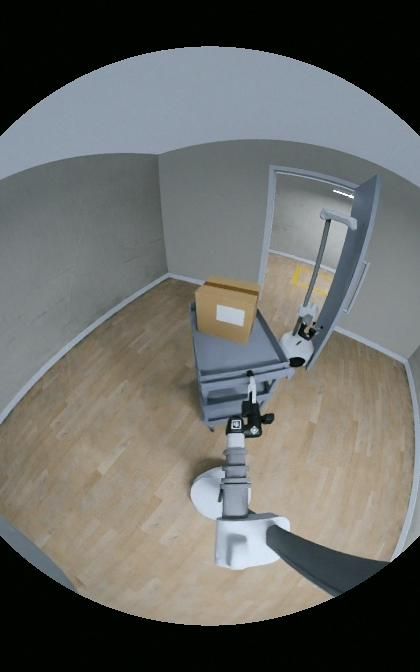

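Emit:
{"method": "move", "body": {"blocking": false, "cameras": [], "r2": {"base":{"strafe_m":0.4},"pace":"slow","contact_limits":{"strafe_m":0.7}}}}

Emit:
{"method": "wait", "body": {"seconds": 6, "cameras": []}}

Emit:
{"method": "move", "body": {"blocking": false, "cameras": [], "r2": {"base":{"rotate_rad":-0.3},"pace":"slow","contact_limits":{"rotate_rad":0.7}}}}

Emit:
{"method": "wait", "body": {"seconds": 4, "cameras": ["r2_head_right_camera","r2_head_camera","r1_head_right_camera"]}}

Scene clock: 445.43 s.
move: r2 moving
r1: as last shown
r1.lidar_m: 0.74 1.47 0.25 2.39 0.25 0.25 0.47 3.82 1.12 1.84 2.61 0.67
r1.motor_effort: lift_m=+15(15) arm_m=+4(4) wheel_0=-6(7) wheel_1=+7(7) wheel_2=+0(0)
r1.servo_current: wrist_yaw_rad=33(65) wrist_pitch_rad=46(46) wrist_roll_rad=46(65) gripper_m=39(46)
r1.contact_limits: strafe_m 0.9
r1.wrist_depth_mm: 136 139 - 424 267 193 - / 113 138 - 430 267 196 - / 117 140 263 427 270 187 - / 137 161 - 430 272 189 - / - - - 436 272 188 159 / 1808 1756 193 439 191 189 - / 1255 1118 1098 143 256 173 -
r2.base_odometry: x=-0.960 y=-1.639 heading=-1.610
r2.turned_by_wheels: -0.001
r2.turned_by_imu: +0.000
r2.base_tilt: forward=-0.7 right=+0.1
r2.lidar_m: 0.48 2.64 2.52 2.60 3.46 3.30 3.37 2.33 2.23 2.30 2.62 0.55
r2.base_status: strafe_m moving
r2.joint_positions: lift_m=+0.682 arm_m=+0.120 wrist_yaw_rad=-0.004 wrist_pitch_rad=+0.003 wrist_roll_rad=+1.568 gripper_m=-0.029
r2.joint_status: not commanded
r2.measured_speeds: translate_m=+0.000 strafe_m=+0.056 rotate_rad=+0.001 lift_m=+0.000 arm_m=+0.000 wrist_yaw_rad=+0.000 wrist_pitch_rad=+0.000 wrist_roll_rad=+0.000
r2.motor_effort: lift_m=+20(21) arm_m=+4(4) wheel_0=-13(14) wheel_1=+6(7) wheel_2=+0(6)
r2.servo_current: wrist_yaw_rad=59(59) wrist_pitch_rad=39(46) wrist_roll_rad=39(59) gripper_m=85(91)
r2.contact_limits: arm_m 0.1; strafe_m 0.7
r2.hand_pose: x=+0.5789 y=-0.0885 z=+0.8591 quat_wxyz=(+0.708, +0.706, +0.000, -0.003) (m; r2's base frame)
r2.wrist_depth_mm: - - - 263 266 298 296 / - - - 254 258 1756 1182 / - - - 189 251 1808 - / - - 549 183 243 831 - / - - 473 179 236 831 - / - - 186 172 179 - - / - - 530 - 223 - -
pictures: none
No camera images: "cameras" was empty.

Scene clock: 450.07 s.
earlier move: r2 done
r1.base_odometry: x=-1.478 y=+1.620 heading=+2.766
r1.turned_by_wheels: +0.000
r1.turned_by_imu: +0.000
r1.base_tilt: forward=-1.6 right=+1.3
r1.lidar_m: 0.91 4.09 0.25 2.40 0.25 0.25 0.45 3.82 1.15 1.84 2.60 0.76
r1.base_status: not commanded
r1.joint_positions: lift_m=+0.300 arm_m=+0.000 wrist_yaw_rad=+3.092 wrist_pitch_rad=+0.002 wrist_roll_rad=+0.000 gripper_m=+0.056
r1.joint_status: not commanded
r1.measured_speeds: all 0
r1.motor_effort: lift_m=+15(15) arm_m=+4(5) wheel_0=-6(7) wheel_1=+7(7) wheel_2=+0(0)
r1.servo_current: wrist_yaw_rad=52(72) wrist_pitch_rad=46(52) wrist_roll_rad=52(65) gripper_m=46(52)
r1.contact_limits: strafe_m 0.9
r1.hand_pose: x=-0.1128 y=+0.1017 z=+0.4779 quat_wxyz=(+0.025, -0.001, +0.000, +1.000) (m; r1's base frame)
r1.wrist_depth_mm: 136 138 - 424 266 193 - / 113 139 - 427 267 196 - / 117 139 266 427 270 187 - / 137 162 - 433 271 189 - / - - - 439 272 189 159 / 1756 1756 195 439 191 189 - / 1281 1098 1118 143 258 172 -
r2.base_odometry: x=-0.575 y=-1.653 heading=-1.609
r2.turned_by_wheels: +0.000
r2.turned_by_imu: +0.000
r2.base_tilt: forward=-0.7 right=+0.1
r2.lidar_m: 0.56 2.29 2.17 2.26 3.00 3.10 3.22 2.72 2.57 2.66 1.74 0.49
r2.base_status: done
r2.joint_positions: lift_m=+0.682 arm_m=+0.120 wrist_yaw_rad=-0.004 wrist_pitch_rad=+0.003 wrist_roll_rad=+1.568 gripper_m=-0.029
r2.joint_status: not commanded
r2.measured_speeds: all 0
r2.motor_effort: lift_m=+20(21) arm_m=+4(4) wheel_0=-5(15) wheel_1=+3(8) wheel_2=+0(6)
r2.servo_current: wrist_yaw_rad=39(59) wrist_pitch_rad=46(52) wrist_roll_rad=39(65) gripper_m=85(91)
r2.contact_limits: arm_m 0.1; strafe_m 0.7
r2.hand_pose: x=+0.5789 y=-0.0885 z=+0.8591 quat_wxyz=(+0.708, +0.706, +0.000, -0.002) (m; r2's base frame)
r2.wrist_depth_mm: - 492 473 121 177 - - / - 418 415 126 185 - - / - 492 459 136 197 - - / - - 554 147 213 - - / - - - 155 226 1863 - / - - 186 171 171 1618 500 / - - - - - - 1182
wait: 4.63 of 6 s (r2 has come to rest)
pictures: none
No camera images: "cameras" was empty.

Scene clock: 450.57 s.
move: r2 moving
r1: as last shown
r1.lidar_m: 0.87 4.07 0.25 2.39 0.25 0.25 0.46 3.80 1.14 1.83 2.59 0.76
r1.motor_effort: lift_m=+15(15) arm_m=+4(4) wheel_0=-6(7) wheel_1=+7(7) wheel_2=+0(0)
r1.servo_current: wrist_yaw_rad=39(72) wrist_pitch_rad=46(46) wrist_roll_rad=59(59) gripper_m=46(46)
r1.contact_limits: strafe_m 0.9
r1.wrist_depth_mm: 136 138 - 424 266 193 - / 113 139 - 421 270 196 - / 117 140 264 430 270 187 - / 137 161 - 430 271 188 - / - - - 433 272 189 159 / 1756 1756 193 433 191 189 - / 1255 1118 1118 143 257 173 -
r2.base_odometry: x=-0.575 y=-1.654 heading=-1.733
r2.turned_by_wheels: -0.124
r2.turned_by_imu: -0.120
r2.base_tilt: forward=-0.7 right=+0.1
r2.lidar_m: 0.52 0.58 2.17 2.18 2.67 3.13 3.18 2.85 2.57 2.59 2.96 0.51
r2.base_status: rotate_rad moving
r2.joint_positions: lift_m=+0.682 arm_m=+0.120 wrist_yaw_rad=+0.009 wrist_pitch_rad=+0.003 wrist_roll_rad=+1.568 gripper_m=-0.029
r2.joint_status: not commanded
r2.measured_speeds: translate_m=+0.000 strafe_m=-0.001 rotate_rad=-0.495 lift_m=+0.000 arm_m=+0.000 wrist_yaw_rad=+0.000 wrist_pitch_rad=+0.000 wrist_roll_rad=+0.000
r2.motor_effort: lift_m=+20(21) arm_m=+5(5) wheel_0=+12(16) wheel_1=+9(10) wheel_2=+15(16)
r2.servo_current: wrist_yaw_rad=52(59) wrist_pitch_rad=46(52) wrist_roll_rad=52(59) gripper_m=91(91)
r2.contact_limits: arm_m 0.1; rotate_rad 0.7
r2.hand_pose: x=+0.5800 y=-0.0849 z=+0.8591 quat_wxyz=(+0.708, +0.706, +0.004, +0.002) (m; r2's base frame)
r2.wrist_depth_mm: - - - 135 189 - - / - - 477 141 198 759 - / - 445 439 148 208 - - / - - 508 155 216 - - / - - 615 163 228 - - / - - 187 171 179 1756 - / - - - - - - 480
pictures: none
No camera images: "cameras" was empty.

Scene clock: 451.47 s.
earlier move: r2 done
r1.base_odometry: x=-1.478 y=+1.620 heading=+2.766
r1.turned_by_wheels: +0.000
r1.turned_by_imu: +0.000
r1.base_tilt: forward=-1.6 right=+1.3
r1.lidar_m: 0.82 4.09 0.25 2.40 0.25 0.25 0.46 3.79 1.13 1.86 2.60 0.72
r1.base_status: not commanded
r1.joint_positions: lift_m=+0.300 arm_m=+0.000 wrist_yaw_rad=+3.092 wrist_pitch_rad=+0.002 wrist_roll_rad=+0.000 gripper_m=+0.056
r1.joint_status: not commanded
r1.measured_speeds: all 0
r1.motor_effort: lift_m=+15(15) arm_m=+4(5) wheel_0=-6(7) wheel_1=+7(7) wheel_2=+0(0)
r1.servo_current: wrist_yaw_rad=46(72) wrist_pitch_rad=46(46) wrist_roll_rad=33(59) gripper_m=39(46)
r1.contact_limits: strafe_m 0.9
r1.hand_pose: x=-0.1128 y=+0.1017 z=+0.4779 quat_wxyz=(+0.025, -0.001, +0.000, +1.000) (m; r1's base frame)
r1.wrist_depth_mm: 136 138 - 421 266 193 - / 113 139 - 430 268 195 - / 117 139 265 433 271 187 - / 137 161 - 433 272 188 - / - - - 436 271 189 160 / 1808 1756 193 439 191 189 - / 1229 1118 1118 143 257 172 -
r2.base_odometry: x=-0.575 y=-1.653 heading=-1.908
r2.turned_by_wheels: -0.175
r2.turned_by_imu: -0.170
r2.base_tilt: forward=-0.7 right=+0.1
r2.lidar_m: 0.51 0.49 2.17 2.18 2.43 3.13 3.13 3.11 2.59 2.58 2.88 0.55
r2.base_status: done
r2.joint_positions: lift_m=+0.682 arm_m=+0.120 wrist_yaw_rad=+0.005 wrist_pitch_rad=+0.003 wrist_roll_rad=+1.568 gripper_m=-0.029
r2.joint_status: not commanded
r2.measured_speeds: all 0
r2.motor_effort: lift_m=+20(21) arm_m=+5(5) wheel_0=+6(16) wheel_1=+5(10) wheel_2=+5(16)
r2.servo_current: wrist_yaw_rad=46(72) wrist_pitch_rad=39(52) wrist_roll_rad=52(59) gripper_m=85(91)
r2.contact_limits: arm_m 0.1; rotate_rad 0.7
r2.hand_pose: x=+0.5797 y=-0.0859 z=+0.8591 quat_wxyz=(+0.708, +0.706, +0.003, +0.001) (m; r2's base frame)
r2.wrist_depth_mm: - - - 183 247 1229 1160 / - - - 181 242 1708 559 / - - - 180 240 831 - / - - 469 178 237 831 - / - - 492 176 235 - - / - - 186 173 179 - - / - - 574 - 229 - -
wait: 0.90 of 4 s (r2 has come to rest)
pictures: r1_head_right_camera, r2_head_camera, r2_head_right_camera
Images, in order (width x height): r1_head_right_camera 420x672, r2_head_camera 420x560, r2_head_right_camera 420x672.

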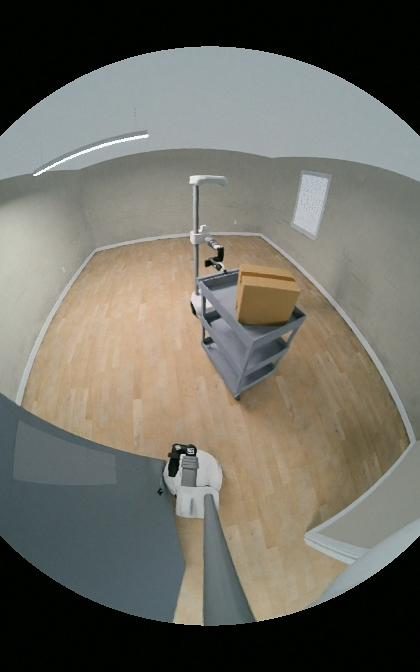

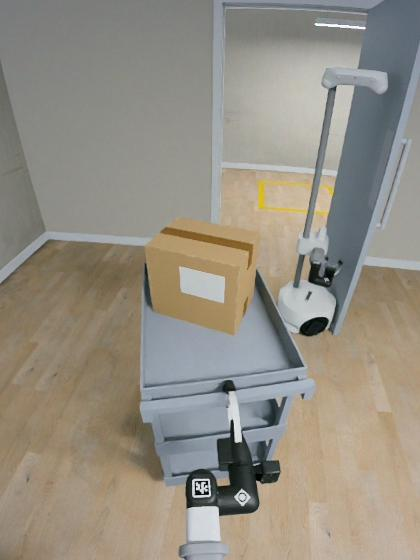

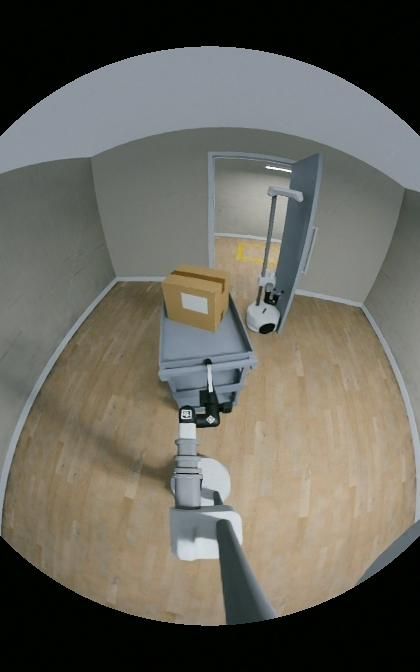

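Emit:
{"method": "move", "body": {"blocking": false, "cameras": [], "r2": {"base":{"strafe_m":0.27},"pace":"slow","contact_limits":{"strafe_m":0.7}}}}

Emit:
{"method": "wait", "body": {"seconds": 6, "cameras": []}}

Emit:
{"method": "move", "body": {"blocking": false, "cameras": [], "r2": {"base":{"rotate_rad":-0.2},"pace":"slow","contact_limits":{"rotate_rad":0.7}}}}

Emit:
{"method": "wait", "body": {"seconds": 4, "cameras": ["r2_head_right_camera","r2_head_camera","r1_head_right_camera"]}}

Scene clock: 459.50 s.
move: r2 moving
r1: as last shown
r1.lidar_m: 0.82 4.09 0.25 2.41 0.25 0.25 0.45 3.83 1.13 1.85 2.60 0.70
r1.servo_current: wrist_yaw_rad=52(52) wrist_pitch_rad=39(52) wrist_roll_rad=59(59) gripper_m=39(46)
r1.contact_limits: strafe_m 0.9
r1.wrist_depth_mm: 136 138 - 421 267 193 - / 113 139 - 424 268 194 - / 117 139 265 427 270 187 - / 137 162 - 430 271 189 - / - - - 433 273 189 160 / 1708 1756 194 436 191 188 - / 1229 1098 1098 143 256 173 -
r2.base_odometry: x=-0.561 y=-1.658 heading=-1.908
r2.turned_by_wheels: +0.000
r2.turned_by_imu: +0.000
r2.base_tilt: forward=-0.7 right=+0.1
r2.lidar_m: 0.49 0.50 2.17 2.17 2.35 3.14 3.13 3.14 2.61 2.58 2.90 0.57
r2.base_status: strafe_m moving
r2.joint_positions: lift_m=+0.682 arm_m=+0.120 wrist_yaw_rad=+0.002 wrist_pitch_rad=+0.003 wrist_roll_rad=+1.568 gripper_m=-0.029
r2.joint_status: not commanded
r2.measured_speeds: translate_m=+0.000 strafe_m=+0.056 rotate_rad=+0.001 lift_m=+0.000 arm_m=+0.000 wrist_yaw_rad=-0.021 wrist_pitch_rad=+0.000 wrist_roll_rad=+0.000
r2.motor_effort: lift_m=+20(21) arm_m=+5(5) wheel_0=-10(10) wheel_1=+7(9) wheel_2=+1(4)
r2.servo_current: wrist_yaw_rad=46(59) wrist_pitch_rad=46(52) wrist_roll_rad=46(59) gripper_m=78(85)
r2.contact_limits: arm_m 0.1; strafe_m 0.7
r2.hand_pose: x=+0.5794 y=-0.0868 z=+0.8591 quat_wxyz=(+0.708, +0.706, +0.002, +0.000) (m; r2's base frame)
r2.wrist_depth_mm: - - - 246 248 1205 1182 / - - - 183 244 1708 554 / - - - 181 241 798 - / - - 469 178 238 831 - / - - 484 176 235 - - / - - 186 174 179 - - / - - 574 - 229 - -
pictures: none
No camera images: "cameras" was empty.

Scene clock: 462.83 s.
earlier move: r2 done
r1.base_odometry: x=-1.478 y=+1.620 heading=+2.766
r1.turned_by_wheels: +0.000
r1.turned_by_imu: +0.000
r1.base_tilt: forward=-1.6 right=+1.2
r1.lidar_m: 0.96 4.11 0.25 2.43 0.25 0.25 0.44 3.82 1.13 1.82 2.60 0.82
r1.base_status: not commanded
r1.joint_positions: lift_m=+0.300 arm_m=+0.000 wrist_yaw_rad=+3.092 wrist_pitch_rad=+0.002 wrist_roll_rad=+0.000 gripper_m=+0.056
r1.joint_status: not commanded
r1.measured_speeds: all 0
r1.motor_effort: lift_m=+15(15) arm_m=+4(5) wheel_0=-6(7) wheel_1=+7(7) wheel_2=+0(0)
r1.servo_current: wrist_yaw_rad=52(78) wrist_pitch_rad=39(52) wrist_roll_rad=46(65) gripper_m=39(52)
r1.contact_limits: strafe_m 0.9
r1.hand_pose: x=-0.1128 y=+0.1017 z=+0.4779 quat_wxyz=(+0.025, -0.001, +0.000, +1.000) (m; r1's base frame)
r1.wrist_depth_mm: 136 138 - 418 266 193 - / 113 139 - 427 267 196 - / 117 139 265 430 270 187 - / 137 162 - 427 271 189 - / - - - 430 271 189 160 / 1808 1756 194 436 191 189 - / 1255 1118 1098 143 258 173 -
r2.base_odometry: x=-0.320 y=-1.743 heading=-1.908
r2.turned_by_wheels: +0.000
r2.turned_by_imu: -0.001
r2.base_tilt: forward=-0.7 right=+0.1
r2.lidar_m: 0.54 2.31 1.93 1.91 2.13 3.06 3.06 3.42 2.86 2.83 3.17 0.51
r2.base_status: done
r2.joint_positions: lift_m=+0.682 arm_m=+0.120 wrist_yaw_rad=-0.004 wrist_pitch_rad=+0.003 wrist_roll_rad=+1.568 gripper_m=-0.029
r2.joint_status: not commanded
r2.measured_speeds: all 0
r2.motor_effort: lift_m=+20(21) arm_m=+4(5) wheel_0=-4(15) wheel_1=+4(9) wheel_2=+0(4)
r2.servo_current: wrist_yaw_rad=46(59) wrist_pitch_rad=46(52) wrist_roll_rad=46(59) gripper_m=85(91)
r2.contact_limits: arm_m 0.1; strafe_m 0.7
r2.hand_pose: x=+0.5788 y=-0.0887 z=+0.8591 quat_wxyz=(+0.708, +0.706, +0.000, -0.003) (m; r2's base frame)
r2.wrist_depth_mm: - - - 140 195 699 - / - - 492 145 202 768 - / - 455 442 150 210 - - / - - 508 158 219 831 - / - - 597 164 229 - - / - - 186 172 179 1756 - / - - - - - - 469
wait: 3.33 of 6 s (r2 has come to rest)
pictures: none
No camera images: "cameras" was empty.

Scene clock: 463.33 s.
move: r2 moving
r1: as last shown
r1.base_tilt: forward=-1.6 right=+1.3
r1.lidar_m: 0.91 4.07 0.25 2.41 0.25 0.25 0.46 3.81 1.14 1.82 2.59 0.79
r1.servo_current: wrist_yaw_rad=46(72) wrist_pitch_rad=39(46) wrist_roll_rad=52(65) gripper_m=39(52)
r1.contact_limits: strafe_m 0.9
r1.wrist_depth_mm: 136 138 - 421 265 193 - / 113 139 - 424 268 195 - / 117 139 263 427 271 186 - / 137 162 - 433 272 188 - / - - - 436 271 188 159 / 1808 1756 194 439 191 189 - / 1229 1098 1118 143 257 173 -
r2.base_odometry: x=-0.320 y=-1.743 heading=-2.030
r2.turned_by_wheels: -0.121
r2.turned_by_imu: -0.118
r2.base_tilt: forward=-0.6 right=+0.1
r2.lidar_m: 0.52 0.58 1.96 1.91 2.04 2.96 3.09 3.26 2.88 2.84 3.01 0.53
r2.base_status: rotate_rad moving
r2.joint_positions: lift_m=+0.682 arm_m=+0.120 wrist_yaw_rad=+0.008 wrist_pitch_rad=+0.003 wrist_roll_rad=+1.568 gripper_m=-0.029
r2.joint_status: not commanded
r2.measured_speeds: translate_m=+0.001 strafe_m=+0.001 rotate_rad=-0.425 lift_m=+0.000 arm_m=+0.001 wrist_yaw_rad=+0.000 wrist_pitch_rad=+0.000 wrist_roll_rad=+0.000
r2.motor_effort: lift_m=+20(21) arm_m=+4(5) wheel_0=+6(17) wheel_1=+7(10) wheel_2=+15(15)
r2.servo_current: wrist_yaw_rad=46(59) wrist_pitch_rad=39(46) wrist_roll_rad=52(59) gripper_m=78(91)
r2.contact_limits: arm_m 0.1; rotate_rad 0.7
r2.hand_pose: x=+0.5800 y=-0.0852 z=+0.8591 quat_wxyz=(+0.708, +0.706, +0.004, +0.002) (m; r2's base frame)
r2.wrist_depth_mm: - - - 156 212 1366 1160 / - - - 159 217 759 - / - - 477 163 221 - - / - - 473 165 227 - - / - - 535 169 230 - - / - - 186 173 171 - - / - - - - - - 496
pictures: none
No camera images: "cameras" was empty.

Scene clock: 464.00 s.
earlier move: r2 done
r1.base_odometry: x=-1.478 y=+1.620 heading=+2.766
r1.turned_by_wheels: +0.000
r1.turned_by_imu: +0.000
r1.base_tilt: forward=-1.6 right=+1.3
r1.lidar_m: 0.89 4.09 0.25 2.41 0.25 0.25 0.45 3.82 1.13 1.86 2.59 0.78
r1.base_status: not commanded
r1.joint_positions: lift_m=+0.300 arm_m=+0.000 wrist_yaw_rad=+3.092 wrist_pitch_rad=+0.002 wrist_roll_rad=+0.000 gripper_m=+0.056
r1.joint_status: not commanded
r1.measured_speeds: all 0
r1.motor_effort: lift_m=+15(15) arm_m=+4(5) wheel_0=-6(7) wheel_1=+7(7) wheel_2=+0(0)
r1.servo_current: wrist_yaw_rad=52(72) wrist_pitch_rad=39(52) wrist_roll_rad=26(65) gripper_m=39(52)
r1.contact_limits: strafe_m 0.9
r1.hand_pose: x=-0.1128 y=+0.1017 z=+0.4779 quat_wxyz=(+0.025, -0.001, +0.000, +1.000) (m; r1's base frame)
r1.wrist_depth_mm: 136 138 - 421 266 193 - / 113 139 - 424 270 195 - / 117 140 265 427 270 187 - / 137 161 - 427 273 189 - / - - - 433 273 189 159 / 1756 1756 194 436 190 189 - / 1255 1098 1138 143 257 173 -
r2.base_odometry: x=-0.320 y=-1.743 heading=-2.106
r2.turned_by_wheels: -0.077
r2.turned_by_imu: -0.075
r2.base_tilt: forward=-0.7 right=+0.1
r2.lidar_m: 0.51 0.56 1.99 1.91 1.98 2.75 3.09 3.22 2.96 2.82 2.95 0.56
r2.base_status: done
r2.joint_positions: lift_m=+0.682 arm_m=+0.120 wrist_yaw_rad=+0.004 wrist_pitch_rad=+0.003 wrist_roll_rad=+1.568 gripper_m=-0.029
r2.joint_status: not commanded
r2.measured_speeds: all 0
r2.motor_effort: lift_m=+21(21) arm_m=-3(5) wheel_0=+9(17) wheel_1=+5(10) wheel_2=+8(15)
r2.servo_current: wrist_yaw_rad=59(59) wrist_pitch_rad=46(46) wrist_roll_rad=39(59) gripper_m=78(91)
r2.contact_limits: arm_m 0.1; rotate_rad 0.7
r2.hand_pose: x=+0.5796 y=-0.0862 z=+0.8591 quat_wxyz=(+0.708, +0.706, +0.003, +0.000) (m; r2's base frame)
r2.wrist_depth_mm: - 1537 - 179 239 1308 1182 / - - - 177 238 1430 554 / - - 627 176 236 820 - / - - 469 235 236 831 - / - - 488 174 234 - - / - - 187 174 171 - - / - - 597 - - - -
wait: 0.67 of 4 s (r2 has come to rest)
pictures: r1_head_right_camera, r2_head_camera, r2_head_right_camera
Images, in order (width x height): r1_head_right_camera 420x672, r2_head_camera 420x560, r2_head_right_camera 420x672.

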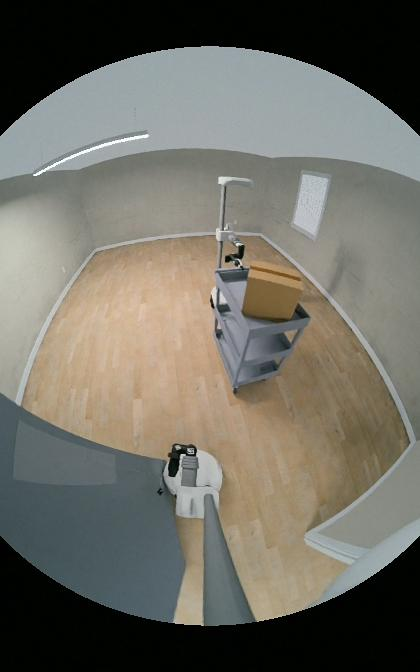

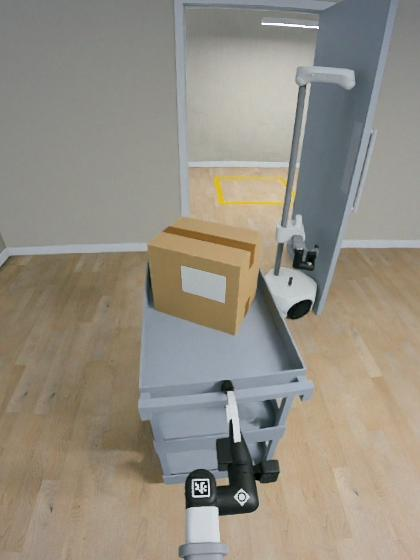

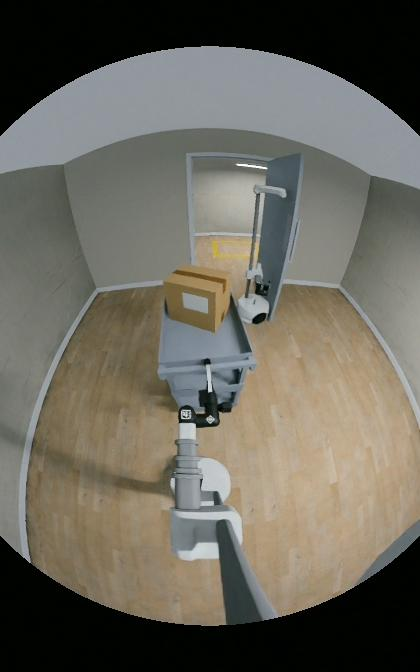

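Emit:
{"method": "move", "body": {"blocking": false, "cameras": [], "r2": {"base":{"translate_m":0.2,"strafe_m":0.03},"pace":"slow","contact_limits":{"translate_m":0.6}}}}

Emit:
{"method": "wait", "body": {"seconds": 8, "cameras": ["r2_head_right_camera","r2_head_camera","r1_head_right_camera"]}}

Emit:
{"method": "zoom_image", "body": {"camera": "r1_head_right_camera", "region": [120, 240, 400, 600]}}

Scene clock: 478.00 s.
move: r2 moving
r1: as last shown
r1.base_tilt: forward=-1.6 right=+1.2
r1.lidar_m: 0.90 4.09 0.25 2.40 0.25 0.25 0.45 3.81 1.13 1.84 2.59 0.75
r1.servo_current: wrist_yaw_rad=59(72) wrist_pitch_rad=39(46) wrist_roll_rad=52(65) gripper_m=46(46)
r1.contact_limits: strafe_m 0.9
r1.wrist_depth_mm: 136 138 - 421 266 193 - / 113 139 - 424 268 195 - / 117 139 264 430 272 187 - / 137 162 - 430 272 188 - / - - - 430 272 189 159 / 1756 1756 194 442 191 189 - / 1255 1118 1118 143 257 172 -
r2.base_odometry: x=-0.325 y=-1.754 heading=-2.106
r2.turned_by_wheels: +0.001
r2.turned_by_imu: +0.001
r2.base_tilt: forward=-0.7 right=+0.1
r2.lidar_m: 0.51 0.51 2.00 1.90 1.98 2.71 3.12 3.22 2.97 2.83 2.98 0.55
r2.base_status: translate_m moving; strafe_m moving
r2.joint_positions: lift_m=+0.682 arm_m=+0.120 wrist_yaw_rad=+0.004 wrist_pitch_rad=+0.003 wrist_roll_rad=+1.568 gripper_m=-0.029
r2.joint_status: not commanded
r2.measured_speeds: translate_m=+0.049 strafe_m=+0.008 rotate_rad=-0.002 lift_m=+0.000 arm_m=+0.000 wrist_yaw_rad=+0.000 wrist_pitch_rad=+0.000 wrist_roll_rad=+0.000
r2.motor_effort: lift_m=+20(21) arm_m=-3(4) wheel_0=+10(13) wheel_1=+8(9) wheel_2=-10(10)
r2.servo_current: wrist_yaw_rad=52(52) wrist_pitch_rad=46(46) wrist_roll_rad=39(59) gripper_m=85(91)
r2.contact_limits: arm_m 0.1; translate_m 0.6
r2.hand_pose: x=+0.5796 y=-0.0863 z=+0.8591 quat_wxyz=(+0.708, +0.706, +0.003, +0.000) (m; r2's base frame)
r2.wrist_depth_mm: - 1537 - 180 242 1308 1205 / - - - 179 240 1397 544 / - - 640 177 236 831 - / - - 469 176 236 842 - / - - 488 175 235 - - / - - 186 173 171 - - / - - 585 - - - -
pictures: none
No camera images: "cameras" was empty.

Scene clock: 480.80 s.
earlier move: r2 done
r1.base_odometry: x=-1.478 y=+1.620 heading=+2.766
r1.turned_by_wheels: +0.000
r1.turned_by_imu: +0.000
r1.base_tilt: forward=-1.6 right=+1.2
r1.lidar_m: 0.84 4.07 0.25 2.42 0.25 0.25 0.47 3.83 1.11 1.81 0.91 0.60
r1.base_status: not commanded
r1.joint_positions: lift_m=+0.300 arm_m=+0.000 wrist_yaw_rad=+3.092 wrist_pitch_rad=+0.002 wrist_roll_rad=+0.000 gripper_m=+0.056
r1.joint_status: not commanded
r1.measured_speeds: all 0
r1.motor_effort: lift_m=+15(15) arm_m=+4(5) wheel_0=-6(7) wheel_1=+7(7) wheel_2=+0(0)
r1.servo_current: wrist_yaw_rad=65(72) wrist_pitch_rad=39(52) wrist_roll_rad=39(65) gripper_m=39(46)
r1.contact_limits: strafe_m 0.9
r1.hand_pose: x=-0.1128 y=+0.1017 z=+0.4779 quat_wxyz=(+0.025, -0.001, +0.000, +1.000) (m; r1's base frame)
r1.wrist_depth_mm: 136 138 - 424 267 193 - / 113 139 - 421 267 195 - / 117 139 265 427 270 187 - / 137 163 - 433 271 188 - / - - - 433 273 189 160 / 1808 1756 193 439 191 188 - / 1255 1118 1118 143 257 173 -
r2.base_odometry: x=-0.396 y=-1.930 heading=-2.106
r2.turned_by_wheels: +0.000
r2.turned_by_imu: +0.000
r2.base_tilt: forward=-0.7 right=+0.1
r2.lidar_m: 0.52 0.56 1.96 1.88 1.95 2.65 3.33 3.38 3.00 2.86 3.00 0.53
r2.base_status: done
r2.joint_positions: lift_m=+0.682 arm_m=+0.120 wrist_yaw_rad=+0.000 wrist_pitch_rad=+0.003 wrist_roll_rad=+1.568 gripper_m=-0.029
r2.joint_status: not commanded
r2.measured_speeds: all 0
r2.motor_effort: lift_m=+21(21) arm_m=-3(4) wheel_0=+3(13) wheel_1=+5(9) wheel_2=-8(13)
r2.servo_current: wrist_yaw_rad=39(59) wrist_pitch_rad=33(52) wrist_roll_rad=39(59) gripper_m=85(91)
r2.contact_limits: arm_m 0.1; translate_m 0.6
r2.hand_pose: x=+0.5793 y=-0.0875 z=+0.8591 quat_wxyz=(+0.708, +0.706, +0.001, -0.001) (m; r2's base frame)
r2.wrist_depth_mm: - 1397 - 172 233 1182 1118 / - - - 173 233 1281 - / - - 574 172 232 831 - / - 480 466 172 233 831 - / - - 508 172 233 - - / - - 185 173 179 - - / - - - - 233 - -
wait: 2.80 of 8 s (r2 has come to rest)
pictures: r1_head_right_camera, r2_head_camera, r2_head_right_camera
Images, in order (width x height): r1_head_right_camera 420x672, r2_head_camera 420x560, r2_head_right_camera 420x672.

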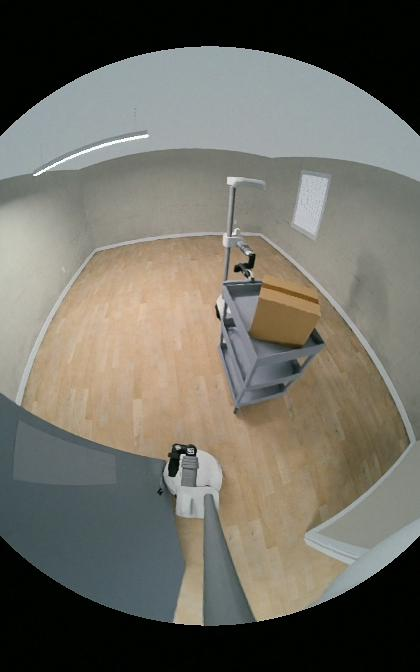

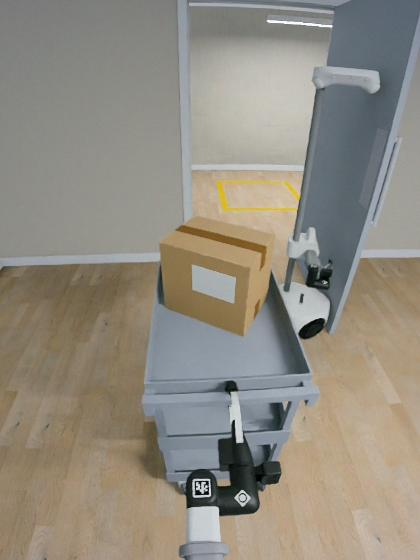

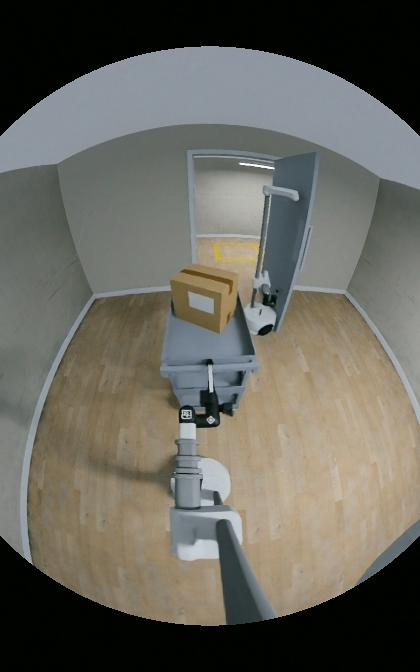

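Scaled by 1.400 from the camera's 420x672 image, which has a finer 600x960 frame.

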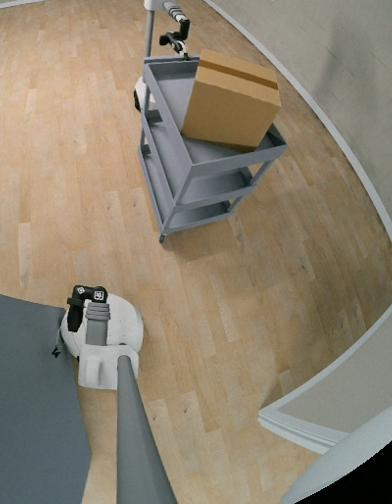

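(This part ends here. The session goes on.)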